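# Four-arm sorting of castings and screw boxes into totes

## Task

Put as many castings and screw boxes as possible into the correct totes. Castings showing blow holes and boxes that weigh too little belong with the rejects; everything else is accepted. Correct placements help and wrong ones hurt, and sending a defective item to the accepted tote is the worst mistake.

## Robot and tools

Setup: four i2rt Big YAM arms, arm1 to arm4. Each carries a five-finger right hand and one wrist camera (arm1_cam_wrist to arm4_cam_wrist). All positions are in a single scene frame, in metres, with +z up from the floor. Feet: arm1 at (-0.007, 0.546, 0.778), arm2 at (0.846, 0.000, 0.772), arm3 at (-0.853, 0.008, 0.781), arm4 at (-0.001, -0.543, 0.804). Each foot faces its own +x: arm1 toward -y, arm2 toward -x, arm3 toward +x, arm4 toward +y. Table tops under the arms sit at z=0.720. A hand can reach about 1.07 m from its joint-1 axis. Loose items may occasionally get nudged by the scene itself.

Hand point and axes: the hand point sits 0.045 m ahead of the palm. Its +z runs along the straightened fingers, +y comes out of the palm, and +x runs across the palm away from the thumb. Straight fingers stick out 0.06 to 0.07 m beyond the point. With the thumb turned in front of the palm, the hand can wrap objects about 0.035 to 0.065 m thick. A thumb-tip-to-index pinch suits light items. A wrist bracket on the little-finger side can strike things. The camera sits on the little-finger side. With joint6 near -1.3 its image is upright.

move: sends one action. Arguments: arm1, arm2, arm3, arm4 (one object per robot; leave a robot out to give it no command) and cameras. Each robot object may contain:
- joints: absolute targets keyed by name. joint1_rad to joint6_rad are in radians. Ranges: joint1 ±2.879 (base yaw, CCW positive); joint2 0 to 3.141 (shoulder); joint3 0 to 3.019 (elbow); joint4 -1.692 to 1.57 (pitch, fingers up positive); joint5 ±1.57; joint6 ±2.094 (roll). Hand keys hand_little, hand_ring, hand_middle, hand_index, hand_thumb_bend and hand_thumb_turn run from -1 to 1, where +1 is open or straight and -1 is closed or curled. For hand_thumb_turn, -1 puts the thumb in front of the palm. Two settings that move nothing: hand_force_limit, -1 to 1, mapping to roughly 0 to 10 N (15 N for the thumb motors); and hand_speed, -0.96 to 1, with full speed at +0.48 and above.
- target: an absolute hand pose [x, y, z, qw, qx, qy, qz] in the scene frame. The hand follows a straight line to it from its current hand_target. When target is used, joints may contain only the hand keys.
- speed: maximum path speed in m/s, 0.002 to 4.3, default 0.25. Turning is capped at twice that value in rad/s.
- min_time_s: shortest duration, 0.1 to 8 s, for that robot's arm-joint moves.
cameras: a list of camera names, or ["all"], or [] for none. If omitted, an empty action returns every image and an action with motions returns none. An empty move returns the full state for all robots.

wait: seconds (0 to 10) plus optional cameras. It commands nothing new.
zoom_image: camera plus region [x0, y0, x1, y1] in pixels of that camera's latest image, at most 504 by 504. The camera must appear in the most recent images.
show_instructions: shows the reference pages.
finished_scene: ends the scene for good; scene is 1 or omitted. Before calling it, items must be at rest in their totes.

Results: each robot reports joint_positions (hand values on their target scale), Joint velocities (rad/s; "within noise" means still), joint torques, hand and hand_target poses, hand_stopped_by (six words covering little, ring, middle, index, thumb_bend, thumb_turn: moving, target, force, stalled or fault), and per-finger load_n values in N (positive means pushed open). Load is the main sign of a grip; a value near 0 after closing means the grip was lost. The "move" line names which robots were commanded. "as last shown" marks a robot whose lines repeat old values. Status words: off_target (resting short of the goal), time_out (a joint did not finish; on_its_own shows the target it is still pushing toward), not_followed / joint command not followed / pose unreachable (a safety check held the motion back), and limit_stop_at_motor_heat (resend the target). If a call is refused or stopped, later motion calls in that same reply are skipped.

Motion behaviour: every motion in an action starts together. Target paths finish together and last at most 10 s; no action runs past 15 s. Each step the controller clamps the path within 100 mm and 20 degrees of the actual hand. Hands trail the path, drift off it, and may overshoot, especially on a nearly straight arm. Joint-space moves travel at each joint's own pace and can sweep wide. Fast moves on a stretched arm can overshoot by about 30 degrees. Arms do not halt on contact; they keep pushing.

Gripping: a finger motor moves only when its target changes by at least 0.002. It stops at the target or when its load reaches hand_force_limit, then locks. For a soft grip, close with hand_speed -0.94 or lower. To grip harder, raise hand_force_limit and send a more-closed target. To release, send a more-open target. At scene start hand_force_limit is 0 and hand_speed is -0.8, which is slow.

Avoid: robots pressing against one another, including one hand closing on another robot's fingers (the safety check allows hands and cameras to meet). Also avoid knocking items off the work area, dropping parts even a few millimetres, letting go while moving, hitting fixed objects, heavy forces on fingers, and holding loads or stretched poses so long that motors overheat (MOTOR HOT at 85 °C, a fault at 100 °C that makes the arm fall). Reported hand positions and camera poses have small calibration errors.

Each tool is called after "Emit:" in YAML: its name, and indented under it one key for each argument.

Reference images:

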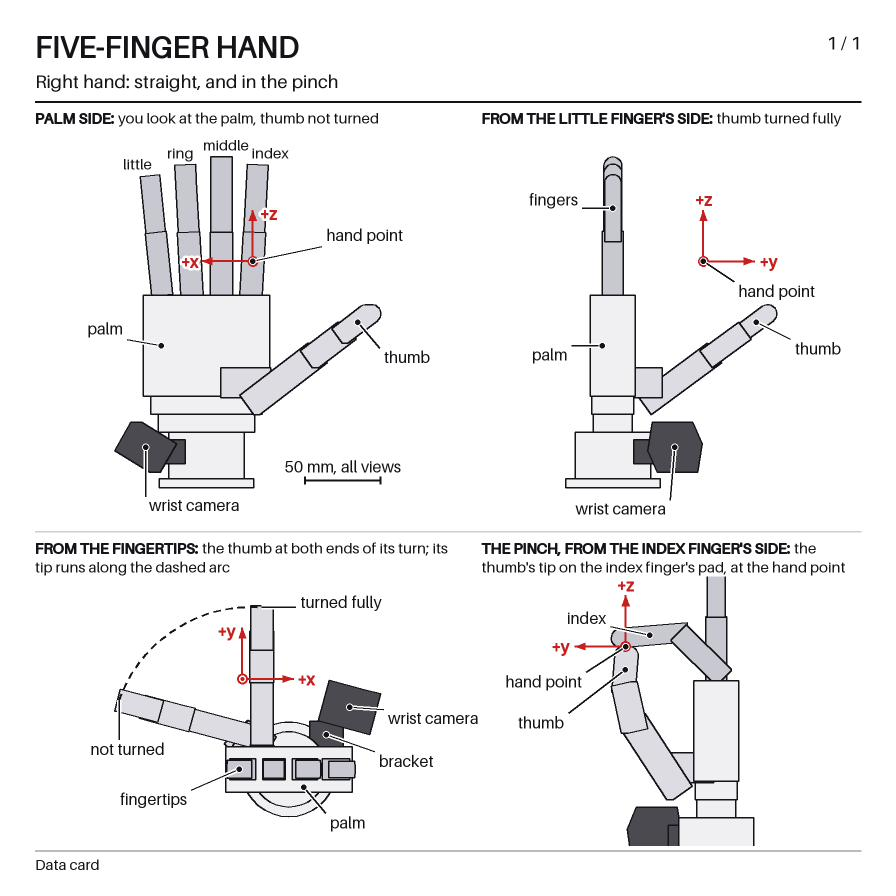

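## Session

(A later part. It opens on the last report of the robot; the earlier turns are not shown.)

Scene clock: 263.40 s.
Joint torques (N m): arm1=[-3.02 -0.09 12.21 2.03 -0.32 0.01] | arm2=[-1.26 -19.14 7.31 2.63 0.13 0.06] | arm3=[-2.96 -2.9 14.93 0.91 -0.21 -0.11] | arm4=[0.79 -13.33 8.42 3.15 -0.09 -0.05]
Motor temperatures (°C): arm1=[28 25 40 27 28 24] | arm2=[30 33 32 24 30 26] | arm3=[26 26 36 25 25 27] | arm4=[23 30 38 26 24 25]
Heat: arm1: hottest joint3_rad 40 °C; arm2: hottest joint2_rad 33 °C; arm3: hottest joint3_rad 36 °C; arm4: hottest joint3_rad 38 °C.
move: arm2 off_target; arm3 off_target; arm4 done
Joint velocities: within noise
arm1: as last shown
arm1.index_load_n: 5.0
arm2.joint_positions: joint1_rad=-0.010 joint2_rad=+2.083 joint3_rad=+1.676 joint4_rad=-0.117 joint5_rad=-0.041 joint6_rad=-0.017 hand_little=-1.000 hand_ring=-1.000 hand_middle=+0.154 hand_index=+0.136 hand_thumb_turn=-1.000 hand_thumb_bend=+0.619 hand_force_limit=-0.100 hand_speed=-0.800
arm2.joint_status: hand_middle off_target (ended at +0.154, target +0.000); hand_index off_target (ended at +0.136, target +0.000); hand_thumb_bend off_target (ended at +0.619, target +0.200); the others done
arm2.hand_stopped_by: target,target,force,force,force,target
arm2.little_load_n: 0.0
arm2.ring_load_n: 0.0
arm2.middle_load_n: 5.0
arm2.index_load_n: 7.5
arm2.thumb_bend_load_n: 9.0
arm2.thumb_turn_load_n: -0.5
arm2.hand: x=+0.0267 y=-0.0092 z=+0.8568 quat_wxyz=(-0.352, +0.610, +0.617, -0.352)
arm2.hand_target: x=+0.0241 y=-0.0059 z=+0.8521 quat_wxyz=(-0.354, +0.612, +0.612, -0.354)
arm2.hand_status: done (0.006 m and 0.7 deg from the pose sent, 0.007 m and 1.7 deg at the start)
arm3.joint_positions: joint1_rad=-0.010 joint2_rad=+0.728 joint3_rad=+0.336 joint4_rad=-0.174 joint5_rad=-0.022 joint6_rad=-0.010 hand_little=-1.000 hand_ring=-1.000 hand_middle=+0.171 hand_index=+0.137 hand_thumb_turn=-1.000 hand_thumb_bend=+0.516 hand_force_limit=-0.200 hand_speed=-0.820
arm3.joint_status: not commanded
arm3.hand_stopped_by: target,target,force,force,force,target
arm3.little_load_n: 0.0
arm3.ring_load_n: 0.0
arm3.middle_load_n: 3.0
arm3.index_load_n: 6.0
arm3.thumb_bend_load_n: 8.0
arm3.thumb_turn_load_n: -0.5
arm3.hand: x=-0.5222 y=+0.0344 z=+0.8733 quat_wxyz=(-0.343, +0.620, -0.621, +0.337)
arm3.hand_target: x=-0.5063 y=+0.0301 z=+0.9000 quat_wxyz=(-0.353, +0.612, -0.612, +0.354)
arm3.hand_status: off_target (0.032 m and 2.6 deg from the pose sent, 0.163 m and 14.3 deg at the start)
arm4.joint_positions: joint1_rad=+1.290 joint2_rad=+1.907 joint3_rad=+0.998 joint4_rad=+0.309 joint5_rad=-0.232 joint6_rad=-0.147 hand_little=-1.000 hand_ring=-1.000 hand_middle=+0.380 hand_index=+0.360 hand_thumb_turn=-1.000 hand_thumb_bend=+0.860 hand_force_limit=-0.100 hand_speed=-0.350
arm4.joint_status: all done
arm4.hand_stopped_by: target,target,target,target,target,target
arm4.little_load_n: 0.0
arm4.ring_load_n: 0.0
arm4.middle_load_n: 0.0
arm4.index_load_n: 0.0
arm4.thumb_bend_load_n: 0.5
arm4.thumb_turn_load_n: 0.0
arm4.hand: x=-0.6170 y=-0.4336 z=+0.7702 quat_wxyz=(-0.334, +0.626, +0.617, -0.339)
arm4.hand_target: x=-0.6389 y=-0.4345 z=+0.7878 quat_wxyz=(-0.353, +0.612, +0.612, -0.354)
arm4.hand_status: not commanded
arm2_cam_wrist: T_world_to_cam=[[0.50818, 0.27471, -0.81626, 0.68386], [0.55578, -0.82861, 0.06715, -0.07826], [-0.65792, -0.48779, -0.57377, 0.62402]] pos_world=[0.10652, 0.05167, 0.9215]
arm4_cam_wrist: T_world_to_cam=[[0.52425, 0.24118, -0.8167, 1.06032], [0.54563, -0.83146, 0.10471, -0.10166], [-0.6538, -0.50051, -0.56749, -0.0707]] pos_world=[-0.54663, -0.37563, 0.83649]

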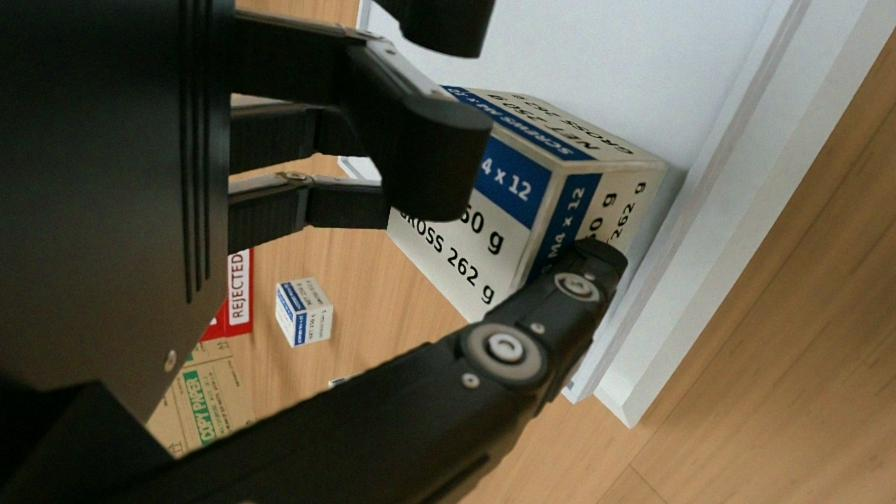

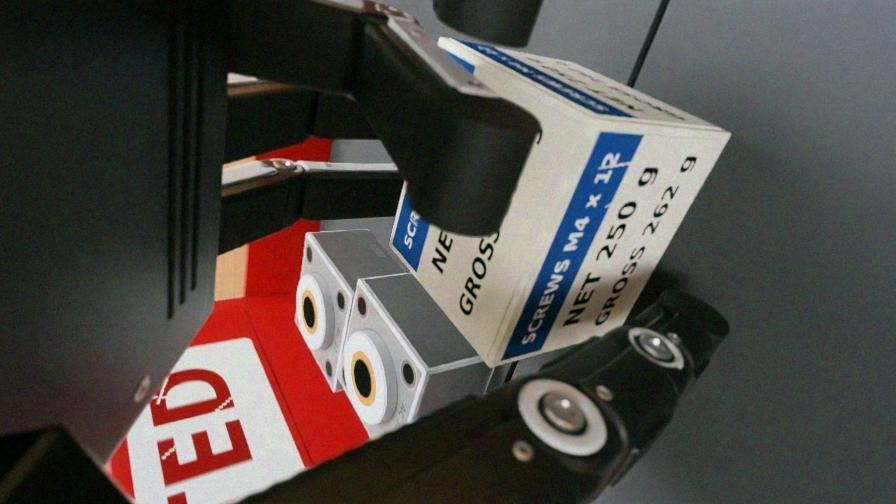

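Emit:
move:
  arm4: {"target":[-0.625,-0.43,0.93,0.3536,-0.6124,-0.6124,0.3536],"speed":0.35}
  arm2: {"target":[0.05,-0.01,0.96,0.3536,-0.6124,-0.6124,0.3536],"speed":0.3}
  cameras: ["arm4_cam_wrist"]

Emit:
move:
  arm4: {"joints":{"joint1_rad":1.3,"joint2_rad":0.25,"joint3_rad":0.45,"joint4_rad":0,"joint5_rad":0,"joint6_rad":-1.3,"hand_little":1,"hand_ring":1,"hand_middle":1,"hand_index":1,"hand_thumb_turn":1,"hand_thumb_bend":1,"hand_speed":0.2},"min_time_s":2.0}
  arm2: {"target":[0.42,-0.30,0.98,0.25,-0.433,-0.75,0.433],"speed":0.5}
  arm1: {"target":[-0.012,0.04,0.94,0,0,-0.866,0.5],"speed":0.3}
  cameras: ["arm4_cam_wrist","arm2_cam_wrist"]

Scene clock: 286.50 s.
Joint torques (N m): arm1=[-2.96 -0.09 12.22 2.04 -0.32 0.01] | arm2=[-0.97 -20.54 9.98 2.15 0.01 0.06] | arm3=[-2.61 -2.32 14.84 0.61 -0.24 -0.13] | arm4=[-0.21 -12.16 9.84 1.78 -0.28 -0.12]
Motor temperatures (°C): arm1=[28 25 46 27 28 24] | arm2=[30 34 33 24 30 26] | arm3=[26 25 41 25 24 27] | arm4=[23 31 37 26 24 25]
Heat: arm1: hottest joint3_rad 46 °C; arm2: hottest joint2_rad 34 °C; arm3: hottest joint3_rad 41 °C; arm4: hottest joint3_rad 37 °C.
move: arm2 off_target; arm4 off_target
Joint velocities: within noise
arm1, arm3: as last shown
arm2.joint_positions: joint1_rad=-0.010 joint2_rad=+1.952 joint3_rad=+1.676 joint4_rad=-0.303 joint5_rad=-0.036 joint6_rad=-0.016 hand_little=-1.000 hand_ring=-1.000 hand_middle=+0.154 hand_index=+0.136 hand_thumb_turn=-1.000 hand_thumb_bend=+0.620 hand_force_limit=-0.100 hand_speed=-0.800
arm2.joint_status: not commanded
arm2.hand_stopped_by: target,target,force,force,force,target
arm2.little_load_n: 0.0
arm2.ring_load_n: 0.5
arm2.middle_load_n: 10.5
arm2.index_load_n: 8.0
arm2.thumb_bend_load_n: 14.0
arm2.thumb_turn_load_n: 0.0
arm2.hand: x=+0.0609 y=-0.0102 z=+0.9225 quat_wxyz=(-0.335, +0.621, +0.625, -0.334)
arm2.hand_target: x=+0.0513 y=-0.0100 z=+0.9600 quat_wxyz=(-0.354, +0.612, +0.612, -0.354)
arm2.hand_status: off_target (0.039 m and 3.5 deg from the pose sent, 0.106 m and 0.7 deg at the start)
arm3.little_load_n: -0.5
arm3.index_load_n: 5.5
arm4.joint_positions: joint1_rad=+1.290 joint2_rad=+1.632 joint3_rad=+1.079 joint4_rad=-0.010 joint5_rad=-0.238 joint6_rad=-0.147 hand_little=-1.000 hand_ring=-1.000 hand_middle=+0.380 hand_index=+0.360 hand_thumb_turn=-1.000 hand_thumb_bend=+0.860 hand_force_limit=-0.100 hand_speed=-0.350
arm4.joint_status: not commanded
arm4.hand_stopped_by: target,target,target,target,target,target
arm4.little_load_n: 0.0
arm4.ring_load_n: 0.0
arm4.middle_load_n: 0.0
arm4.index_load_n: 0.0
arm4.thumb_bend_load_n: 0.0
arm4.thumb_turn_load_n: 0.0
arm4.hand: x=-0.6159 y=-0.4341 z=+0.9162 quat_wxyz=(-0.346, +0.618, +0.614, -0.349)
arm4.hand_target: x=-0.6246 y=-0.4302 z=+0.9300 quat_wxyz=(-0.354, +0.612, +0.612, -0.354)
arm4.hand_status: off_target (0.017 m and 1.2 deg from the pose sent, 0.160 m and 3.3 deg at the start)
arm4_cam_wrist: T_world_to_cam=[[0.49357, 0.24932, -0.8332, 1.17889], [0.55299, -0.82939, 0.0794, -0.08934], [-0.67126, -0.49994, -0.54724, -0.01642]] pos_world=[-0.54348, -0.37623, 0.98036]

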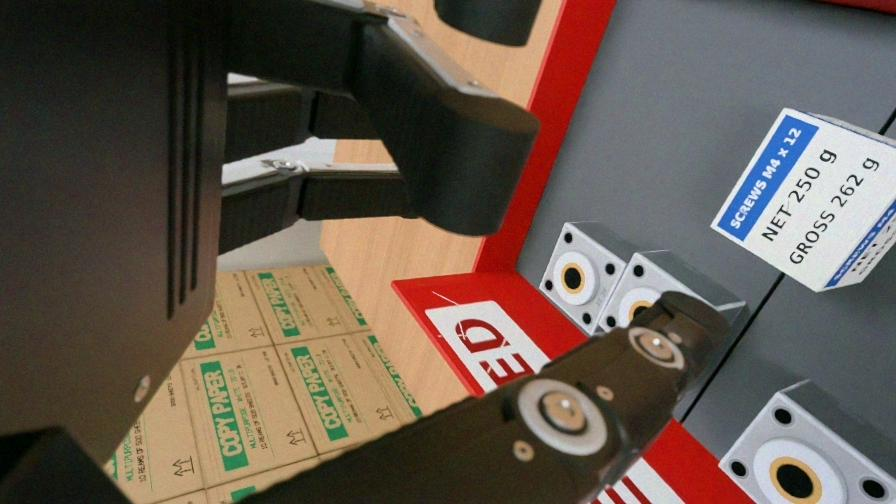

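Scene clock: 289.23 s.
Joint torques (N m): arm1=[-1.96 -7.47 11.69 2.96 0.01 0.18] | arm2=[-1.32 -10.46 8.54 2.14 0.13 0.11] | arm3=[-2.37 -2.55 14.71 0.64 -0.25 -0.07] | arm4=[0.67 1.44 8.42 2.67 0.11 -0.19]
Motor temperatures (°C): arm1=[28 25 46 27 28 24] | arm2=[30 34 33 24 30 26] | arm3=[26 25 41 25 24 27] | arm4=[23 31 36 26 24 25]
Heat: arm1: hottest joint3_rad 46 °C; arm2: hottest joint2_rad 34 °C; arm3: hottest joint3_rad 41 °C; arm4: hottest joint3_rad 36 °C.
move: arm1 off_target; arm2 off_target; arm4 done
Joint velocities: within noise
arm1.joint_positions: joint1_rad=-0.114 joint2_rad=+1.220 joint3_rad=+0.722 joint4_rad=-0.122 joint5_rad=-0.088 joint6_rad=-0.062 hand_little=-1.000 hand_ring=-1.000 hand_middle=+0.117 hand_index=+0.100 hand_thumb_turn=-1.000 hand_thumb_bend=+0.572 hand_force_limit=-0.100 hand_speed=-0.800
arm1.joint_status: not commanded
arm1.hand_stopped_by: target,target,force,force,force,target
arm1.little_load_n: 0.0
arm1.ring_load_n: 0.0
arm1.middle_load_n: 5.5
arm1.index_load_n: 5.5
arm1.thumb_bend_load_n: 8.5
arm1.thumb_turn_load_n: 0.0
arm1.hand: x=-0.0132 y=+0.0729 z=+0.8988 quat_wxyz=(+0.000, +0.002, -0.889, +0.457)
arm1.hand_target: x=-0.0118 y=+0.0439 z=+0.9411 quat_wxyz=(+0.000, +0.000, -0.866, +0.500)
arm1.hand_status: off_target (0.053 m and 5.6 deg from the pose sent, 0.212 m and 4.0 deg at the start)
arm2.joint_positions: joint1_rad=+0.595 joint2_rad=+1.219 joint3_rad=+0.892 joint4_rad=-0.226 joint5_rad=+0.029 joint6_rad=+0.012 hand_little=-1.000 hand_ring=-1.000 hand_middle=+0.154 hand_index=+0.136 hand_thumb_turn=-1.000 hand_thumb_bend=+0.620 hand_force_limit=-0.100 hand_speed=-0.800
arm2.joint_status: not commanded
arm2.hand_stopped_by: target,target,force,force,force,target
arm2.little_load_n: 0.0
arm2.ring_load_n: 0.0
arm2.middle_load_n: 10.5
arm2.index_load_n: 8.5
arm2.thumb_bend_load_n: 14.0
arm2.thumb_turn_load_n: 0.0
arm2.hand: x=+0.4257 y=-0.3004 z=+0.9600 quat_wxyz=(-0.242, +0.430, +0.763, -0.417)
arm2.hand_target: x=+0.4202 y=-0.2998 z=+0.9799 quat_wxyz=(-0.250, +0.433, +0.750, -0.433)
arm2.hand_status: off_target (0.021 m and 2.5 deg from the pose sent, 0.465 m and 30.0 deg at the start; pose on its path clipped on 7 of 81 steps)
arm3: as last shown
arm3.little_load_n: 0.0
arm4.joint_positions: joint1_rad=+1.290 joint2_rad=+0.248 joint3_rad=+0.450 joint4_rad=-0.010 joint5_rad=-0.004 joint6_rad=-1.290 hand_little=+1.000 hand_ring=+1.000 hand_middle=+1.000 hand_index=+1.000 hand_thumb_turn=+1.000 hand_thumb_bend=+1.000 hand_force_limit=-0.100 hand_speed=+0.200
arm4.joint_status: all done
arm4.hand_stopped_by: target,target,target,target,target,target
arm4.little_load_n: 0.0
arm4.ring_load_n: 0.0
arm4.middle_load_n: 0.0
arm4.index_load_n: 0.0
arm4.thumb_bend_load_n: 0.0
arm4.thumb_turn_load_n: 0.0
arm4.hand: x=-0.2916 y=-0.4060 z=+1.1754 quat_wxyz=(-0.772, +0.177, +0.610, -0.003)
arm4.hand_target: x=-0.2928 y=-0.4077 z=+1.1778 quat_wxyz=(-0.775, +0.172, +0.609, -0.002)
arm4.hand_status: not commanded
pictures: arm2_cam_wrist, arm4_cam_wrist
arm2_cam_wrist: T_world_to_cam=[[0.32149, 0.51252, -0.79622, 0.77713], [0.89614, -0.43632, 0.08098, -0.58861], [-0.3059, -0.73956, -0.59956, 0.60299]] pos_world=[0.46209, -0.20917, 1.02796]
arm4_cam_wrist: T_world_to_cam=[[0.26205, 0.96471, -0.02587, 0.5018], [0.32041, -0.11226, -0.94061, 1.15629], [-0.91031, 0.2382, -0.33852, 0.34192]] pos_world=[-0.19073, -0.43573, 1.21634]

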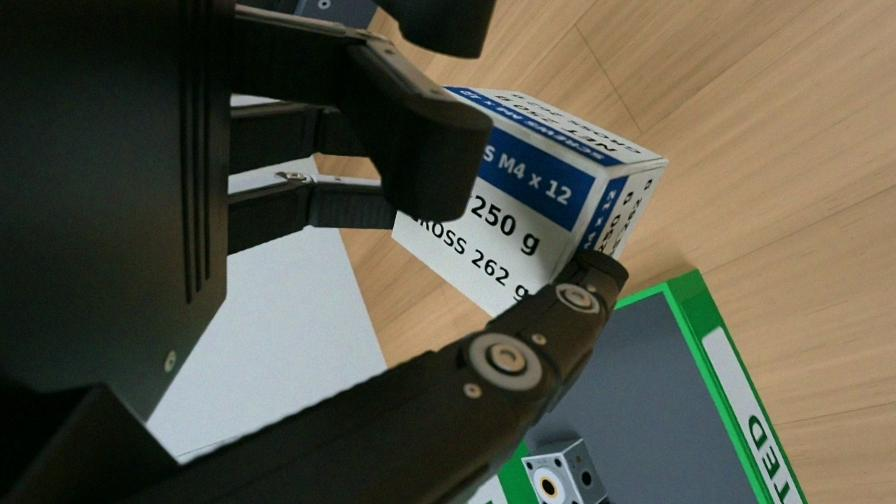

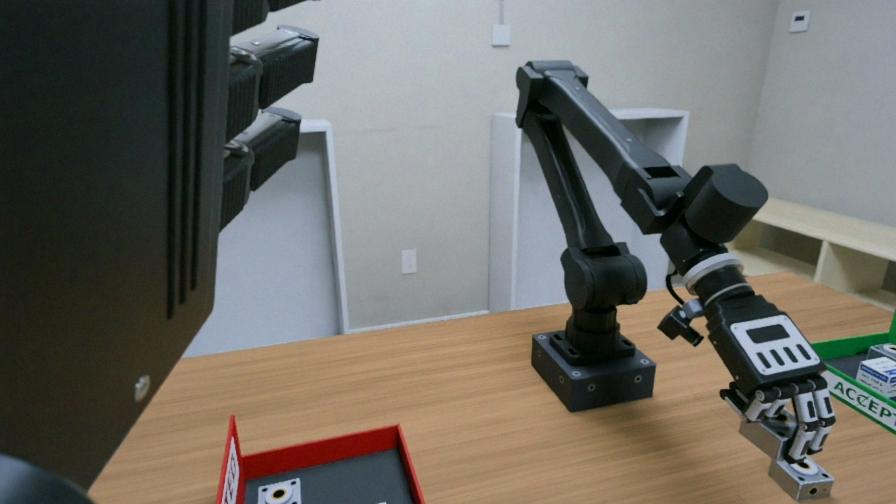

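Emit:
move:
  arm3: {"target":[-0.47,-0.40,1.075,0.5702,0.5703,0.418,-0.418],"speed":0.6}
  arm2: {"target":[0.657,-0.432,0.86,0,0,-0.866,0.5],"speed":0.4}
  arm1: {"target":[-0.008,0.006,0.845,0,0,-0.866,0.5],"speed":0.25}
  cameras: ["arm4_cam_wrist","arm2_cam_wrist","arm3_cam_wrist"]

Scene clock: 293.10 s.
Joint torques (N m): arm1=[-1.9 -9.99 7.16 3 0.03 0.18] | arm2=[-0.38 -8.88 7.28 2.81 -0.51 -0.05] | arm3=[-0.26 -13.68 12.08 0.72 0.05 0.33] | arm4=[0.67 1.55 8.42 2.67 0.12 -0.2]
Motor temperatures (°C): arm1=[28 25 46 27 28 24] | arm2=[30 34 33 24 30 26] | arm3=[26 25 41 25 24 27] | arm4=[23 31 36 26 24 25]
Heat: arm1: hottest joint3_rad 46 °C; arm2: hottest joint2_rad 34 °C; arm3: hottest joint3_rad 41 °C; arm4: hottest joint3_rad 36 °C.
move: arm1 off_target; arm2 off_target; arm3 off_target
Joint velocities: within noise
arm1.joint_positions: joint1_rad=-0.096 joint2_rad=+1.491 joint3_rad=+0.722 joint4_rad=+0.195 joint5_rad=-0.071 joint6_rad=-0.052 hand_little=-1.000 hand_ring=-1.000 hand_middle=+0.117 hand_index=+0.100 hand_thumb_turn=-1.000 hand_thumb_bend=+0.572 hand_force_limit=-0.100 hand_speed=-0.800
arm1.joint_status: not commanded
arm1.hand_stopped_by: target,target,force,force,force,target
arm1.little_load_n: 0.0
arm1.ring_load_n: 0.0
arm1.middle_load_n: 5.5
arm1.index_load_n: 5.5
arm1.thumb_bend_load_n: 8.5
arm1.thumb_turn_load_n: 0.0
arm1.hand: x=-0.0119 y=+0.0209 z=+0.8278 quat_wxyz=(+0.003, +0.003, -0.879, +0.477)
arm1.hand_target: x=-0.0080 y=+0.0068 z=+0.8453 quat_wxyz=(+0.000, +0.000, -0.866, +0.500)
arm1.hand_status: off_target (0.023 m and 3.1 deg from the pose sent, 0.086 m and 5.6 deg at the start)
arm2.joint_positions: joint1_rad=+0.951 joint2_rad=+1.335 joint3_rad=+0.671 joint4_rad=+0.009 joint5_rad=-0.540 joint6_rad=-0.353 hand_little=-1.000 hand_ring=-1.000 hand_middle=+0.154 hand_index=+0.136 hand_thumb_turn=-1.000 hand_thumb_bend=+0.620 hand_force_limit=-0.100 hand_speed=-0.800
arm2.joint_status: not commanded
arm2.hand_stopped_by: target,target,force,force,force,target
arm2.little_load_n: 0.0
arm2.ring_load_n: 0.0
arm2.middle_load_n: 10.5
arm2.index_load_n: 8.0
arm2.thumb_bend_load_n: 14.5
arm2.thumb_turn_load_n: 0.0
arm2.hand: x=+0.6617 y=-0.4215 z=+0.8481 quat_wxyz=(+0.009, +0.011, +0.875, -0.484)
arm2.hand_target: x=+0.6573 y=-0.4316 z=+0.8602 quat_wxyz=(+0.000, +0.000, +0.866, -0.500)
arm2.hand_status: off_target (0.017 m and 2.6 deg from the pose sent, 0.284 m and 59.2 deg at the start)
arm3.joint_positions: joint1_rad=-0.564 joint2_rad=+1.491 joint3_rad=+0.633 joint4_rad=+0.789 joint5_rad=+1.005 joint6_rad=+1.847 hand_little=-1.000 hand_ring=-1.000 hand_middle=+0.171 hand_index=+0.137 hand_thumb_turn=-1.000 hand_thumb_bend=+0.516 hand_force_limit=-0.200 hand_speed=-0.820
arm3.joint_status: not commanded
arm3.hand_stopped_by: target,target,force,force,force,target
arm3.little_load_n: 0.0
arm3.ring_load_n: 0.0
arm3.middle_load_n: 3.0
arm3.index_load_n: 5.5
arm3.thumb_bend_load_n: 7.5
arm3.thumb_turn_load_n: -1.5
arm3.hand: x=-0.4820 y=-0.3985 z=+1.0342 quat_wxyz=(-0.537, -0.565, -0.449, +0.436)
arm3.hand_target: x=-0.4720 y=-0.3987 z=+1.0747 quat_wxyz=(-0.570, -0.570, -0.418, +0.418)
arm3.hand_status: off_target (0.043 m and 5.6 deg from the pose sent, 0.482 m and 151.9 deg at the start)
arm4: as last shown
arm4.joint_positions: joint1_rad=+1.290 joint2_rad=+0.248 joint3_rad=+0.450 joint4_rad=-0.010 joint5_rad=-0.004 joint6_rad=-1.291 hand_little=+1.000 hand_ring=+1.000 hand_middle=+1.000 hand_index=+1.000 hand_thumb_turn=+1.000 hand_thumb_bend=+1.000 hand_force_limit=-0.100 hand_speed=+0.200
arm4.hand: x=-0.2915 y=-0.4060 z=+1.1754 quat_wxyz=(-0.772, +0.177, +0.610, -0.003)
pictures: arm2_cam_wrist, arm3_cam_wrist, arm4_cam_wrist
arm2_cam_wrist: T_world_to_cam=[[-0.23993, 0.5385, -0.80775, 1.06645], [0.83651, 0.53691, 0.10947, -0.41841], [0.49264, -0.64942, -0.57928, 0.01085]] pos_world=[0.60053, -0.34258, 0.91351]
arm3_cam_wrist: T_world_to_cam=[[0.9989, -0.04575, 0.01022, 0.45631], [0.01407, 0.50067, 0.86552, -0.69454], [-0.04471, -0.86443, 0.50076, -0.76618]] pos_world=[-0.48029, -0.2937, 0.98015]
arm4_cam_wrist: T_world_to_cam=[[0.26216, 0.96469, -0.0255, 0.50136], [0.32059, -0.11198, -0.94058, 1.15641], [-0.91022, 0.23841, -0.33862, 0.34215]] pos_world=[-0.19073, -0.43573, 1.21634]

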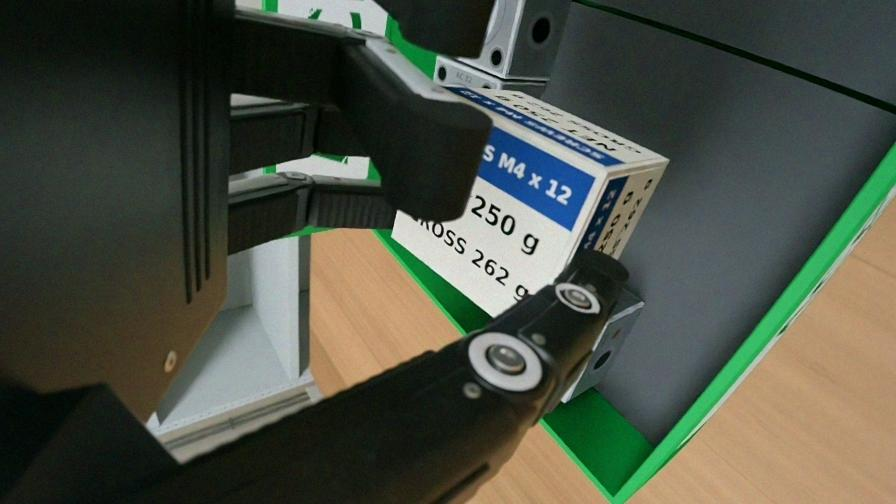

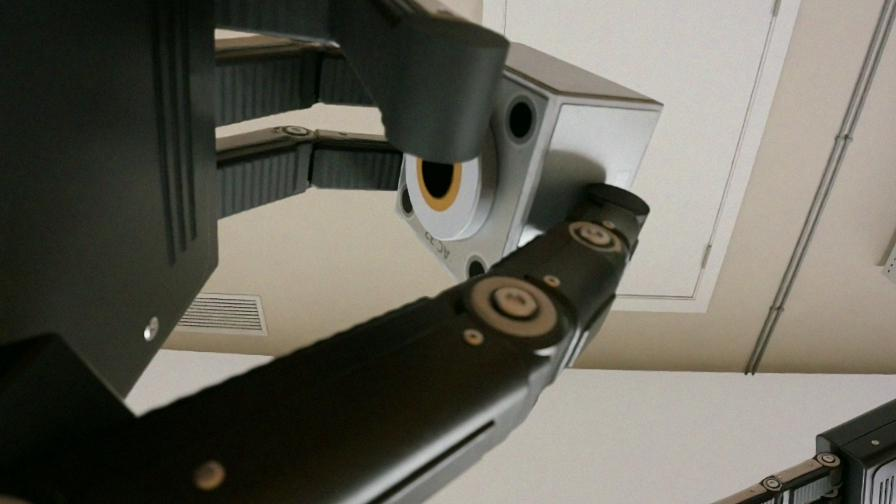

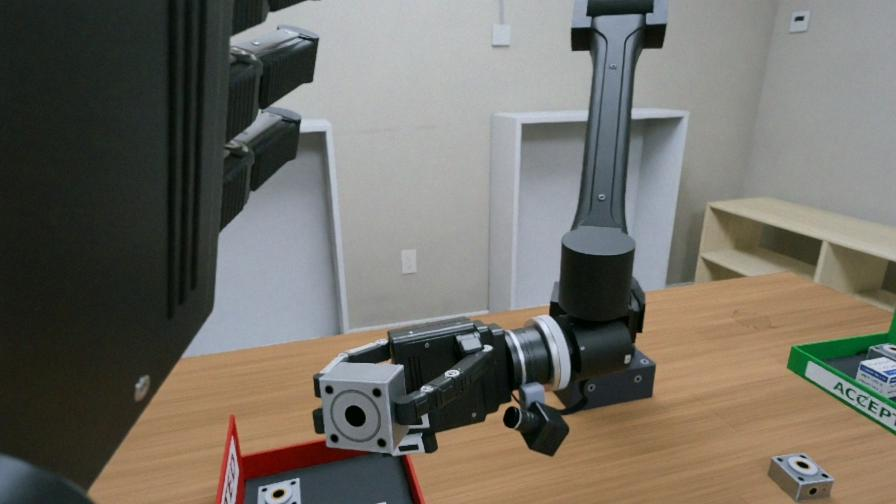

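Emit:
zoom_image:
  camera: "arm4_cam_wrist"
  region: [310, 350, 420, 460]

Emit:
zoom_image:
  camera: "arm4_cam_wrist"
  region: [750, 430, 850, 504]

Scaled by 4.582 from the camera's image (finer frame: 1280x720).

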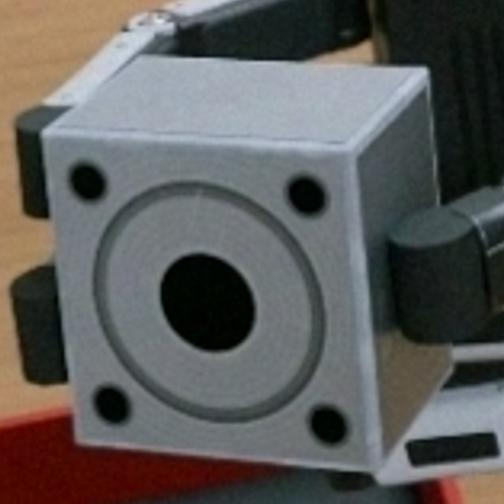

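Scaled by 5.040 from the camera's image (finer frame: 1280x720).

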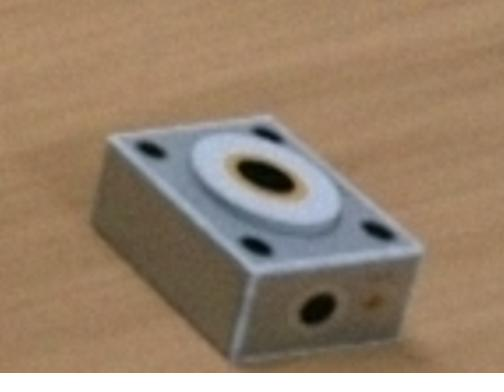

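Emit:
move:
  arm3: {"target":[-0.50,0.05,0.99,0.3536,-0.6124,0.6124,-0.3536],"speed":0.7}
  arm2: {"target":[0.655,-0.433,0.803,0,0,-0.866,0.5],"speed":0.12}
  arm1: {"target":[-0.009,0.006,0.820,0,0,-0.866,0.5],"speed":0.1}
  arm4: {"target":[0.05,-0.30,0.89,0.4985,-0.8634,-0.0680,0.0392],"speed":0.5,"joints":{"hand_ring":-1,"hand_little":-1,"hand_thumb_turn":-1,"hand_index":0.65,"hand_middle":0.65,"hand_thumb_bend":0.85,"hand_speed":0.3}}
  cameras: ["arm4_cam_wrist","arm2_cam_wrist"]

Scene clock: 297.93 s.
Joint torques (N m): arm1=[-2.02 -8.88 5.91 2.65 -0.02 0.13] | arm2=[-0.56 -9.05 5.68 2.8 -0.45 -0.05] | arm3=[-1.49 -3.49 17.25 0.64 -0.01 -0.11] | arm4=[-0.91 0.44 12.29 2.61 -0.61 -0.17]
Motor temperatures (°C): arm1=[28 25 44 27 28 24] | arm2=[30 33 33 24 30 26] | arm3=[26 25 41 25 24 27] | arm4=[23 31 36 26 24 25]
Heat: arm1: hottest joint3_rad 44 °C; arm2: hottest joint2_rad 33 °C; arm3: hottest joint3_rad 41 °C; arm4: hottest joint3_rad 36 °C.
move: arm1 done; arm2 done; arm3 off_target; arm4 off_target
Joint velocities: within noise
arm1.joint_positions: joint1_rad=-0.096 joint2_rad=+1.534 joint3_rad=+0.714 joint4_rad=+0.288 joint5_rad=-0.071 joint6_rad=-0.048 hand_little=-1.000 hand_ring=-1.000 hand_middle=+0.117 hand_index=+0.100 hand_thumb_turn=-1.000 hand_thumb_bend=+0.572 hand_force_limit=-0.100 hand_speed=-0.800
arm1.joint_status: not commanded
arm1.hand_stopped_by: target,target,force,force,force,target
arm1.little_load_n: 0.0
arm1.ring_load_n: 0.0
arm1.middle_load_n: 5.5
arm1.index_load_n: 5.0
arm1.thumb_bend_load_n: 8.5
arm1.thumb_turn_load_n: 0.0
arm1.hand: x=-0.0126 y=+0.0102 z=+0.8204 quat_wxyz=(+0.004, +0.002, -0.869, +0.495)
arm1.hand_target: x=-0.0090 y=+0.0061 z=+0.8201 quat_wxyz=(+0.000, +0.000, -0.866, +0.500)
arm1.hand_status: done (0.006 m and 0.8 deg from the pose sent, 0.017 m and 3.1 deg at the start)
arm2.joint_positions: joint1_rad=+0.951 joint2_rad=+1.472 joint3_rad=+0.623 joint4_rad=+0.210 joint5_rad=-0.543 joint6_rad=-0.355 hand_little=-1.000 hand_ring=-1.000 hand_middle=+0.154 hand_index=+0.136 hand_thumb_turn=-1.000 hand_thumb_bend=+0.620 hand_force_limit=-0.100 hand_speed=-0.800
arm2.joint_status: not commanded
arm2.hand_stopped_by: target,target,force,force,force,target
arm2.little_load_n: 0.0
arm2.ring_load_n: 0.0
arm2.middle_load_n: 10.5
arm2.index_load_n: 8.0
arm2.thumb_bend_load_n: 14.0
arm2.thumb_turn_load_n: 0.5
arm2.hand: x=+0.6583 y=-0.4266 z=+0.7982 quat_wxyz=(+0.006, +0.007, +0.872, -0.490)
arm2.hand_target: x=+0.6551 y=-0.4328 z=+0.8030 quat_wxyz=(+0.000, +0.000, +0.866, -0.500)
arm2.hand_status: done (0.009 m and 1.7 deg from the pose sent, 0.047 m and 2.6 deg at the start)
arm3.joint_positions: joint1_rad=+0.067 joint2_rad=+0.677 joint3_rad=+0.533 joint4_rad=-0.453 joint5_rad=+0.057 joint6_rad=+0.038 hand_little=-1.000 hand_ring=-1.000 hand_middle=+0.171 hand_index=+0.137 hand_thumb_turn=-1.000 hand_thumb_bend=+0.516 hand_force_limit=-0.200 hand_speed=-0.820
arm3.joint_status: not commanded
arm3.hand_stopped_by: target,target,force,force,force,target
arm3.little_load_n: 0.0
arm3.ring_load_n: 0.0
arm3.middle_load_n: 3.0
arm3.index_load_n: 5.5
arm3.thumb_bend_load_n: 8.0
arm3.thumb_turn_load_n: -0.5
arm3.hand: x=-0.5176 y=+0.0472 z=+0.9466 quat_wxyz=(-0.330, +0.620, -0.630, +0.332)
arm3.hand_target: x=-0.5021 y=+0.0498 z=+0.9895 quat_wxyz=(-0.354, +0.612, -0.612, +0.354)
arm3.hand_status: off_target (0.047 m and 4.2 deg from the pose sent, 0.451 m and 148.3 deg at the start)
arm4.joint_positions: joint1_rad=-0.733 joint2_rad=+0.496 joint3_rad=+0.223 joint4_rad=-0.542 joint5_rad=-0.743 joint6_rad=-0.552 hand_little=-1.000 hand_ring=-1.000 hand_middle=+0.650 hand_index=+0.650 hand_thumb_turn=-1.000 hand_thumb_bend=+0.850 hand_force_limit=-0.100 hand_speed=+0.300
arm4.joint_status: all done
arm4.hand_stopped_by: target,target,target,target,target,target
arm4.little_load_n: 0.0
arm4.ring_load_n: 0.0
arm4.middle_load_n: 0.0
arm4.index_load_n: 0.0
arm4.thumb_bend_load_n: 0.0
arm4.thumb_turn_load_n: 0.0
arm4.hand: x=+0.0333 y=-0.3160 z=+0.8628 quat_wxyz=(-0.475, +0.876, +0.054, -0.065)
arm4.hand_target: x=+0.0491 y=-0.3016 z=+0.8902 quat_wxyz=(-0.498, +0.864, +0.068, -0.039)
arm4.hand_status: off_target (0.036 m and 4.5 deg from the pose sent, 0.458 m and 109.2 deg at the start; pose on its path clipped on 10 of 99 steps; a joint's target at an end of its range on 39 of 99 steps)
pictures: arm2_cam_wrist, arm4_cam_wrist
arm2_cam_wrist: T_world_to_cam=[[-0.2491, 0.52709, -0.81248, 1.03293], [0.83556, 0.54115, 0.09489, -0.39324], [0.48969, -0.65524, -0.57521, -0.02339]] pos_world=[0.59733, -0.34697, 0.8631]
arm4_cam_wrist: T_world_to_cam=[[0.2829, -0.47853, -0.83125, 0.55992], [-0.72448, -0.67456, 0.14177, -0.30845], [-0.62857, 0.56212, -0.53752, 0.77506]] pos_world=[0.10531, -0.37581, 0.92577]

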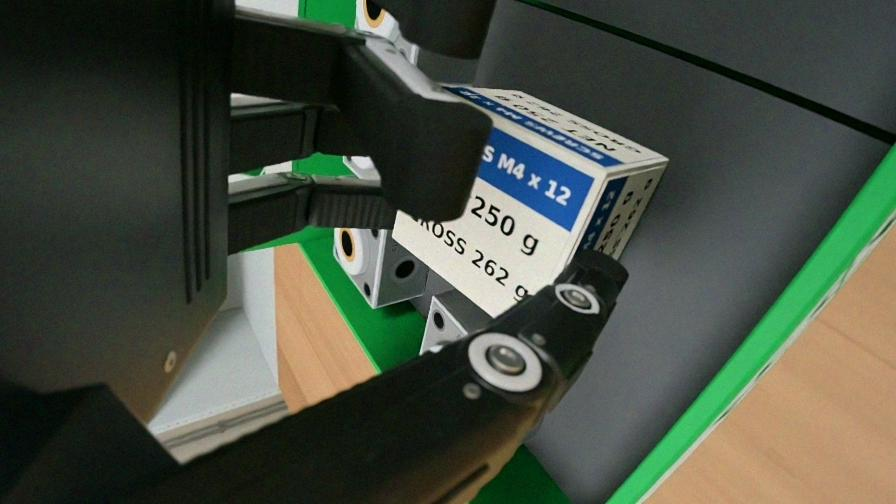

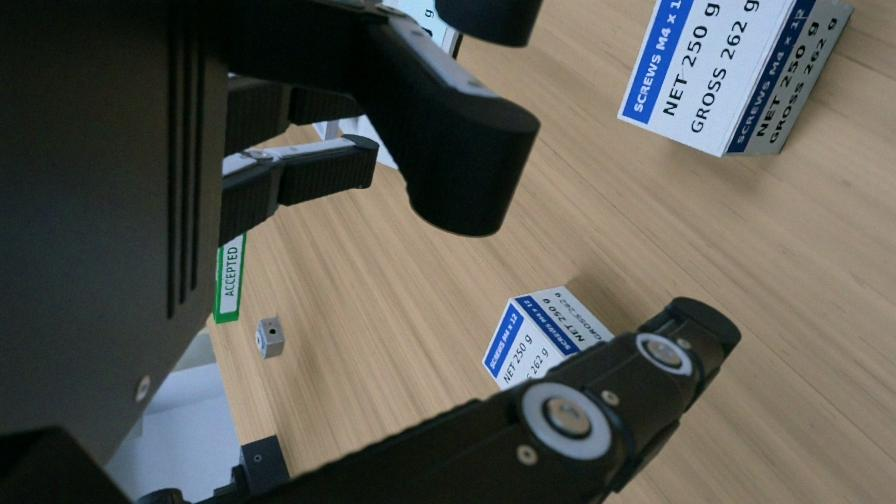

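Emit:
move:
  arm3: {"target":[-0.511,0.515,0.86,0.5,-0.866,0,0],"speed":0.6}
  arm2: {"target":[0.654,-0.434,0.789,0,0,-0.866,0.5],"speed":0.1}
  arm1: {"joints":{"hand_index":0.42,"hand_middle":0.42,"hand_thumb_bend":0.88,"hand_speed":-0.2}}
  arm4: {"target":[0.0555,-0.284,0.756,0.4963,-0.8596,-0.1055,0.0609],"speed":0.15}
  cameras: ["arm4_cam_wrist","arm3_cam_wrist","arm2_cam_wrist"]

Scene clock: 301.30 s.
Joint torques (N m): arm1=[-2.08 -8.88 5.94 2.55 -0.03 0.13] | arm2=[-0.62 -8.12 4.98 2.73 -0.09 -0.07] | arm3=[-1.85 -15.62 13.91 0.4 -0.65 -0.11] | arm4=[0.79 -3.31 2.7 2.67 -0.63 -0.05]
Motor temperatures (°C): arm1=[28 25 43 27 28 24] | arm2=[30 33 32 24 30 26] | arm3=[26 25 41 25 24 27] | arm4=[23 31 36 26 24 25]
Heat: arm1: hottest joint3_rad 43 °C; arm2: hottest joint2_rad 33 °C; arm3: hottest joint3_rad 41 °C; arm4: hottest joint3_rad 36 °C.
move: arm1 done; arm2 done; arm3 off_target; arm4 done
Joint velocities: within noise
arm1.joint_positions: joint1_rad=-0.096 joint2_rad=+1.534 joint3_rad=+0.713 joint4_rad=+0.290 joint5_rad=-0.071 joint6_rad=-0.048 hand_little=-1.000 hand_ring=-1.000 hand_middle=+0.420 hand_index=+0.420 hand_thumb_turn=-1.000 hand_thumb_bend=+0.880 hand_force_limit=-0.100 hand_speed=-0.200
arm1.joint_status: all done
arm1.hand_stopped_by: target,target,target,target,target,target
arm1.little_load_n: 0.0
arm1.ring_load_n: 0.0
arm1.middle_load_n: 0.0
arm1.index_load_n: 0.0
arm1.thumb_bend_load_n: 0.0
arm1.thumb_turn_load_n: 0.0
arm1.hand: x=-0.0126 y=+0.0101 z=+0.8203 quat_wxyz=(+0.004, +0.001, -0.868, +0.496)
arm1.hand_target: x=-0.0090 y=+0.0061 z=+0.8201 quat_wxyz=(+0.000, +0.000, -0.866, +0.500)
arm1.hand_status: not commanded
arm2.joint_positions: joint1_rad=+0.951 joint2_rad=+1.500 joint3_rad=+0.623 joint4_rad=+0.262 joint5_rad=-0.552 joint6_rad=-0.353 hand_little=-1.000 hand_ring=-1.000 hand_middle=+0.154 hand_index=+0.136 hand_thumb_turn=-1.000 hand_thumb_bend=+0.620 hand_force_limit=-0.100 hand_speed=-0.800
arm2.joint_status: not commanded
arm2.hand_stopped_by: target,target,force,force,force,target
arm2.little_load_n: 0.0
arm2.ring_load_n: 0.5
arm2.middle_load_n: 7.5
arm2.index_load_n: 8.0
arm2.thumb_bend_load_n: 11.0
arm2.thumb_turn_load_n: 2.5
arm2.hand: x=+0.6556 y=-0.4327 z=+0.7944 quat_wxyz=(+0.003, +0.002, +0.866, -0.500)
arm2.hand_target: x=+0.6541 y=-0.4338 z=+0.7891 quat_wxyz=(+0.000, +0.000, +0.866, -0.500)
arm2.hand_status: done (0.006 m and 0.5 deg from the pose sent, 0.013 m and 1.7 deg at the start)
arm3.joint_positions: joint1_rad=+0.793 joint2_rad=+1.745 joint3_rad=+1.073 joint4_rad=-0.077 joint5_rad=-0.654 joint6_rad=-0.459 hand_little=-1.000 hand_ring=-1.000 hand_middle=+0.171 hand_index=+0.137 hand_thumb_turn=-1.000 hand_thumb_bend=+0.516 hand_force_limit=-0.200 hand_speed=-0.820
arm3.joint_status: not commanded
arm3.hand_stopped_by: target,target,force,force,force,target
arm3.little_load_n: 0.0
arm3.ring_load_n: 0.0
arm3.middle_load_n: 3.0
arm3.index_load_n: 6.0
arm3.thumb_bend_load_n: 8.0
arm3.thumb_turn_load_n: -0.5
arm3.hand: x=-0.5292 y=+0.4960 z=+0.8330 quat_wxyz=(-0.481, +0.876, -0.016, -0.018)
arm3.hand_target: x=-0.5122 y=+0.5136 z=+0.8609 quat_wxyz=(-0.500, +0.866, +0.000, +0.000)
arm3.hand_status: off_target (0.038 m and 3.7 deg from the pose sent, 0.476 m and 90.8 deg at the start)
arm4.joint_positions: joint1_rad=-0.742 joint2_rad=+1.316 joint3_rad=+0.110 joint4_rad=+0.402 joint5_rad=-0.796 joint6_rad=-0.639 hand_little=-1.000 hand_ring=-1.000 hand_middle=+0.650 hand_index=+0.650 hand_thumb_turn=-1.000 hand_thumb_bend=+0.850 hand_force_limit=-0.100 hand_speed=+0.300
arm4.joint_status: not commanded
arm4.hand_stopped_by: target,target,target,target,target,target
arm4.little_load_n: 0.0
arm4.ring_load_n: 0.0
arm4.middle_load_n: 0.0
arm4.index_load_n: 0.0
arm4.thumb_bend_load_n: 0.0
arm4.thumb_turn_load_n: 0.0
arm4.hand: x=+0.0597 y=-0.2846 z=+0.7561 quat_wxyz=(-0.493, +0.862, +0.100, -0.058)
arm4.hand_target: x=+0.0556 y=-0.2841 z=+0.7561 quat_wxyz=(-0.496, +0.860, +0.106, -0.061)
arm4.hand_status: done (0.004 m and 0.8 deg from the pose sent, 0.114 m and 6.6 deg at the start)
pictures: arm2_cam_wrist, arm3_cam_wrist, arm4_cam_wrist
arm2_cam_wrist: T_world_to_cam=[[-0.25949, 0.50702, -0.82195, 1.03804], [0.83302, 0.54812, 0.07513, -0.3669], [0.48862, -0.6652, -0.56459, -0.04038]] pos_world=[0.59473, -0.35206, 0.85798]
arm3_cam_wrist: T_world_to_cam=[[0.15921, -0.49746, -0.85275, 1.04494], [-0.82131, -0.54604, 0.1652, -0.30721], [-0.54781, 0.67407, -0.49551, -0.09374]] pos_world=[-0.47003, 0.41527, 0.89537]
arm4_cam_wrist: T_world_to_cam=[[0.35884, -0.41255, -0.83728, 0.49743], [-0.67801, -0.73172, 0.06996, -0.21784], [-0.64151, 0.54258, -0.54229, 0.71541]] pos_world=[0.13275, -0.34235, 0.81968]

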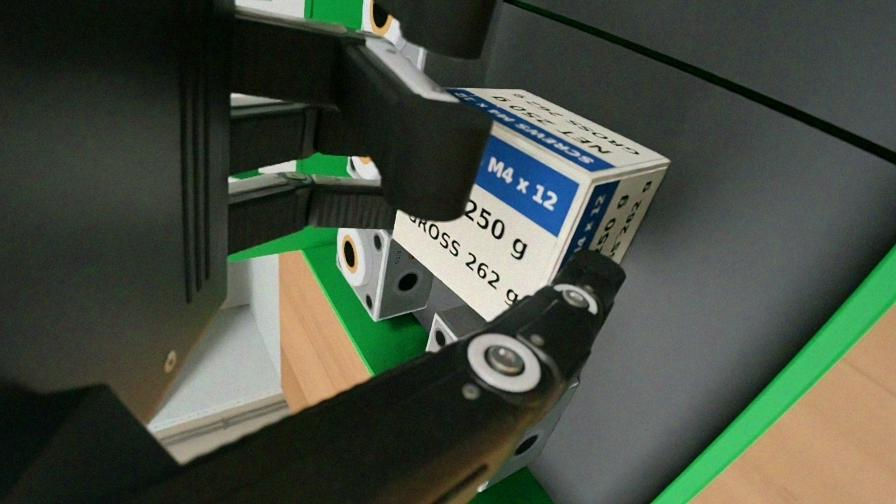

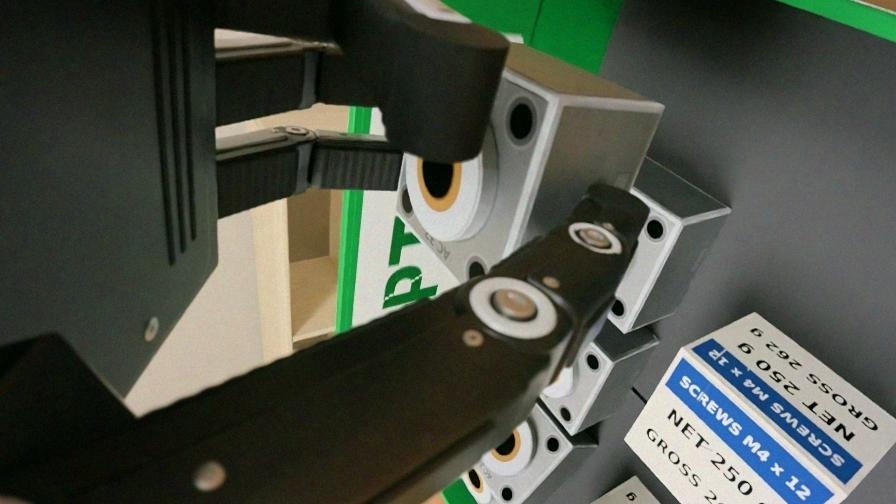

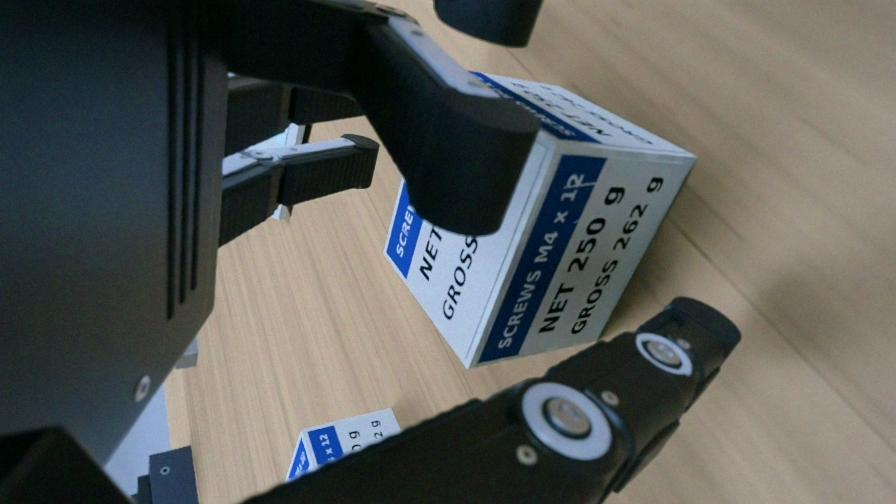

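Emit:
move:
  arm3: {"target":[-0.507,0.521,0.768,0.5,-0.866,0,0],"speed":0.15}
  arm2: {"joints":{"hand_index":0.38,"hand_middle":0.38,"hand_thumb_bend":0.86,"hand_speed":-0.3}}
  arm1: {"target":[-0.010,0.008,0.94,0,0,-0.866,0.5],"speed":0.25}
  arm4: {"joints":{"hand_index":0.0,"hand_middle":0.0,"hand_thumb_bend":0.2,"hand_speed":-0.8,"hand_force_limit":-0.1}}
  cameras: ["arm1_cam_wrist","arm3_cam_wrist","arm4_cam_wrist"]

Scene clock: 304.10 s.
Joint torques (N m): arm1=[-2.37 -8.82 9.81 1.73 -0.1 0.12] | arm2=[-0.62 -8.59 5.04 2.44 -0.16 -0.07] | arm3=[-1.61 -16.21 9.59 1.74 -0.56 -0.08] | arm4=[0.67 -3.25 2.77 2.56 -0.5 -0.05]
Motor temperatures (°C): arm1=[28 25 43 27 28 24] | arm2=[30 33 32 24 30 26] | arm3=[26 26 40 25 24 27] | arm4=[23 31 35 26 24 25]
Heat: arm1: hottest joint3_rad 43 °C; arm2: hottest joint2_rad 33 °C; arm3: hottest joint3_rad 40 °C; arm4: hottest joint3_rad 35 °C.
move: arm1 off_target; arm2 done; arm3 off_target; arm4 off_target
Joint velocities: within noise
arm1.joint_positions: joint1_rad=-0.096 joint2_rad=+1.316 joint3_rad=+0.829 joint4_rad=-0.072 joint5_rad=-0.073 joint6_rad=-0.048 hand_little=-1.000 hand_ring=-1.000 hand_middle=+0.420 hand_index=+0.420 hand_thumb_turn=-1.000 hand_thumb_bend=+0.880 hand_force_limit=-0.100 hand_speed=-0.200
arm1.joint_status: not commanded
arm1.hand_stopped_by: target,target,target,target,target,target
arm1.little_load_n: 0.0
arm1.ring_load_n: 0.0
arm1.middle_load_n: 0.0
arm1.index_load_n: 0.0
arm1.thumb_bend_load_n: 0.0
arm1.thumb_turn_load_n: 0.0
arm1.hand: x=-0.0110 y=+0.0215 z=+0.9187 quat_wxyz=(+0.002, +0.001, -0.875, +0.484)
arm1.hand_target: x=-0.0100 y=+0.0088 z=+0.9402 quat_wxyz=(+0.000, +0.000, -0.866, +0.500)
arm1.hand_status: off_target (0.025 m and 2.1 deg from the pose sent, 0.120 m and 0.7 deg at the start)
arm2.joint_positions: joint1_rad=+0.951 joint2_rad=+1.506 joint3_rad=+0.622 joint4_rad=+0.268 joint5_rad=-0.550 joint6_rad=-0.353 hand_little=-1.000 hand_ring=-1.000 hand_middle=+0.380 hand_index=+0.380 hand_thumb_turn=-1.000 hand_thumb_bend=+0.860 hand_force_limit=-0.100 hand_speed=-0.300
arm2.joint_status: all done
arm2.hand_stopped_by: target,target,target,target,target,target
arm2.little_load_n: 0.0
arm2.ring_load_n: 0.0
arm2.middle_load_n: 0.0
arm2.index_load_n: 0.0
arm2.thumb_bend_load_n: 0.0
arm2.thumb_turn_load_n: 0.0
arm2.hand: x=+0.6552 y=-0.4328 z=+0.7924 quat_wxyz=(+0.003, +0.003, +0.866, -0.499)
arm2.hand_target: x=+0.6541 y=-0.4339 z=+0.7891 quat_wxyz=(+0.000, +0.000, +0.866, -0.500)
arm2.hand_status: not commanded
arm3.joint_positions: joint1_rad=+0.793 joint2_rad=+1.919 joint3_rad=+1.073 joint4_rad=+0.112 joint5_rad=-0.656 joint6_rad=-0.461 hand_little=-1.000 hand_ring=-1.000 hand_middle=+0.171 hand_index=+0.137 hand_thumb_turn=-1.000 hand_thumb_bend=+0.516 hand_force_limit=-0.200 hand_speed=-0.820
arm3.joint_status: not commanded
arm3.hand_stopped_by: target,target,force,force,force,target
arm3.little_load_n: 0.0
arm3.ring_load_n: 0.0
arm3.middle_load_n: 3.0
arm3.index_load_n: 6.0
arm3.thumb_bend_load_n: 8.0
arm3.thumb_turn_load_n: -0.5
arm3.hand: x=-0.5169 y=+0.5090 z=+0.7582 quat_wxyz=(-0.486, +0.874, -0.013, -0.014)
arm3.hand_target: x=-0.5074 y=+0.5207 z=+0.7684 quat_wxyz=(-0.500, +0.866, +0.000, +0.000)
arm3.hand_status: off_target (0.018 m and 2.8 deg from the pose sent, 0.073 m and 3.7 deg at the start)
arm4.joint_positions: joint1_rad=-0.741 joint2_rad=+1.316 joint3_rad=+0.110 joint4_rad=+0.405 joint5_rad=-0.800 joint6_rad=-0.639 hand_little=-1.000 hand_ring=-1.000 hand_middle=+0.099 hand_index=+0.080 hand_thumb_turn=-1.000 hand_thumb_bend=+0.570 hand_force_limit=-0.100 hand_speed=-0.800
arm4.joint_status: hand_middle off_target (ended at +0.099, target +0.000); hand_index off_target (ended at +0.080, target +0.000); hand_thumb_bend off_target (ended at +0.570, target +0.200); the others done
arm4.hand_stopped_by: target,target,force,force,force,target
arm4.little_load_n: 0.0
arm4.ring_load_n: 0.0
arm4.middle_load_n: 4.5
arm4.index_load_n: 5.5
arm4.thumb_bend_load_n: 9.0
arm4.thumb_turn_load_n: 0.0
arm4.hand: x=+0.0592 y=-0.2843 z=+0.7566 quat_wxyz=(-0.494, +0.861, +0.101, -0.059)
arm4.hand_target: x=+0.0556 y=-0.2841 z=+0.7561 quat_wxyz=(-0.496, +0.860, +0.106, -0.061)
arm4.hand_status: not commanded
arm1_cam_wrist: T_world_to_cam=[[-0.26323, 0.45703, -0.84961, 0.77548], [0.81512, 0.57642, 0.05753, -0.06035], [0.51603, -0.67739, -0.52427, 0.61801]] pos_world=[-0.06559, 0.099, 0.98633]
arm3_cam_wrist: T_world_to_cam=[[0.16949, -0.48758, -0.85647, 0.98875], [-0.82178, -0.54963, 0.15027, -0.26465], [-0.54401, 0.67836, -0.49384, -0.13433]] pos_world=[-0.45815, 0.42776, 0.82027]
arm4_cam_wrist: T_world_to_cam=[[0.35931, -0.40856, -0.83903, 0.50071], [-0.67586, -0.73389, 0.06793, -0.21715], [-0.64352, 0.54266, -0.53982, 0.71344]] pos_world=[0.13244, -0.34195, 0.81999]

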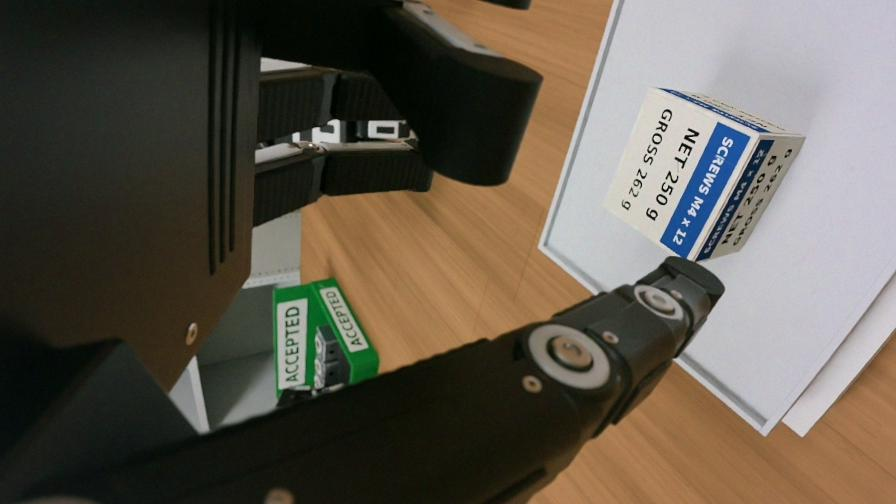

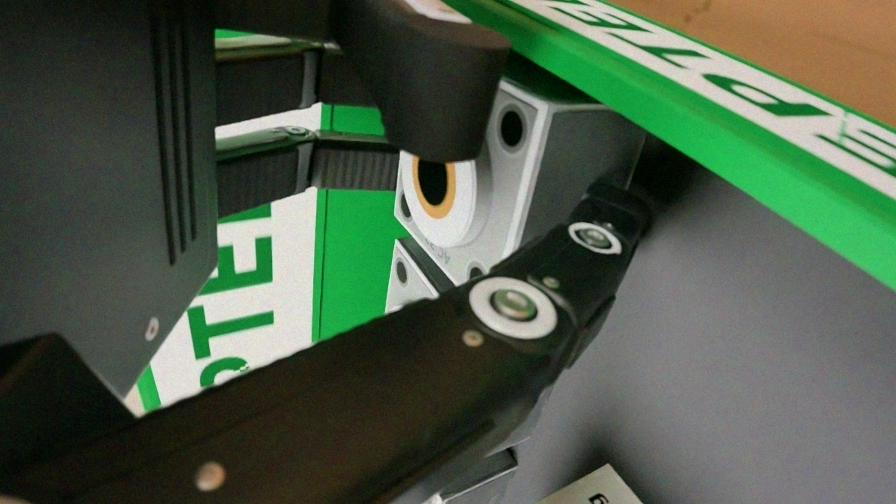

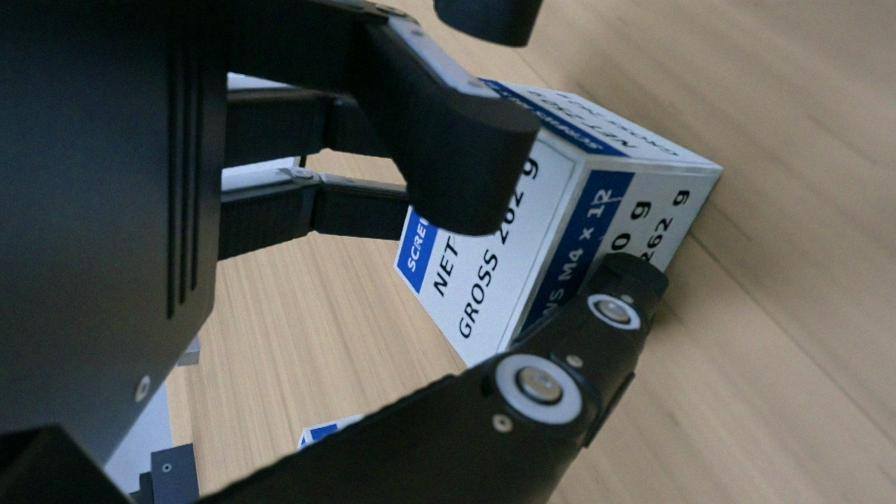

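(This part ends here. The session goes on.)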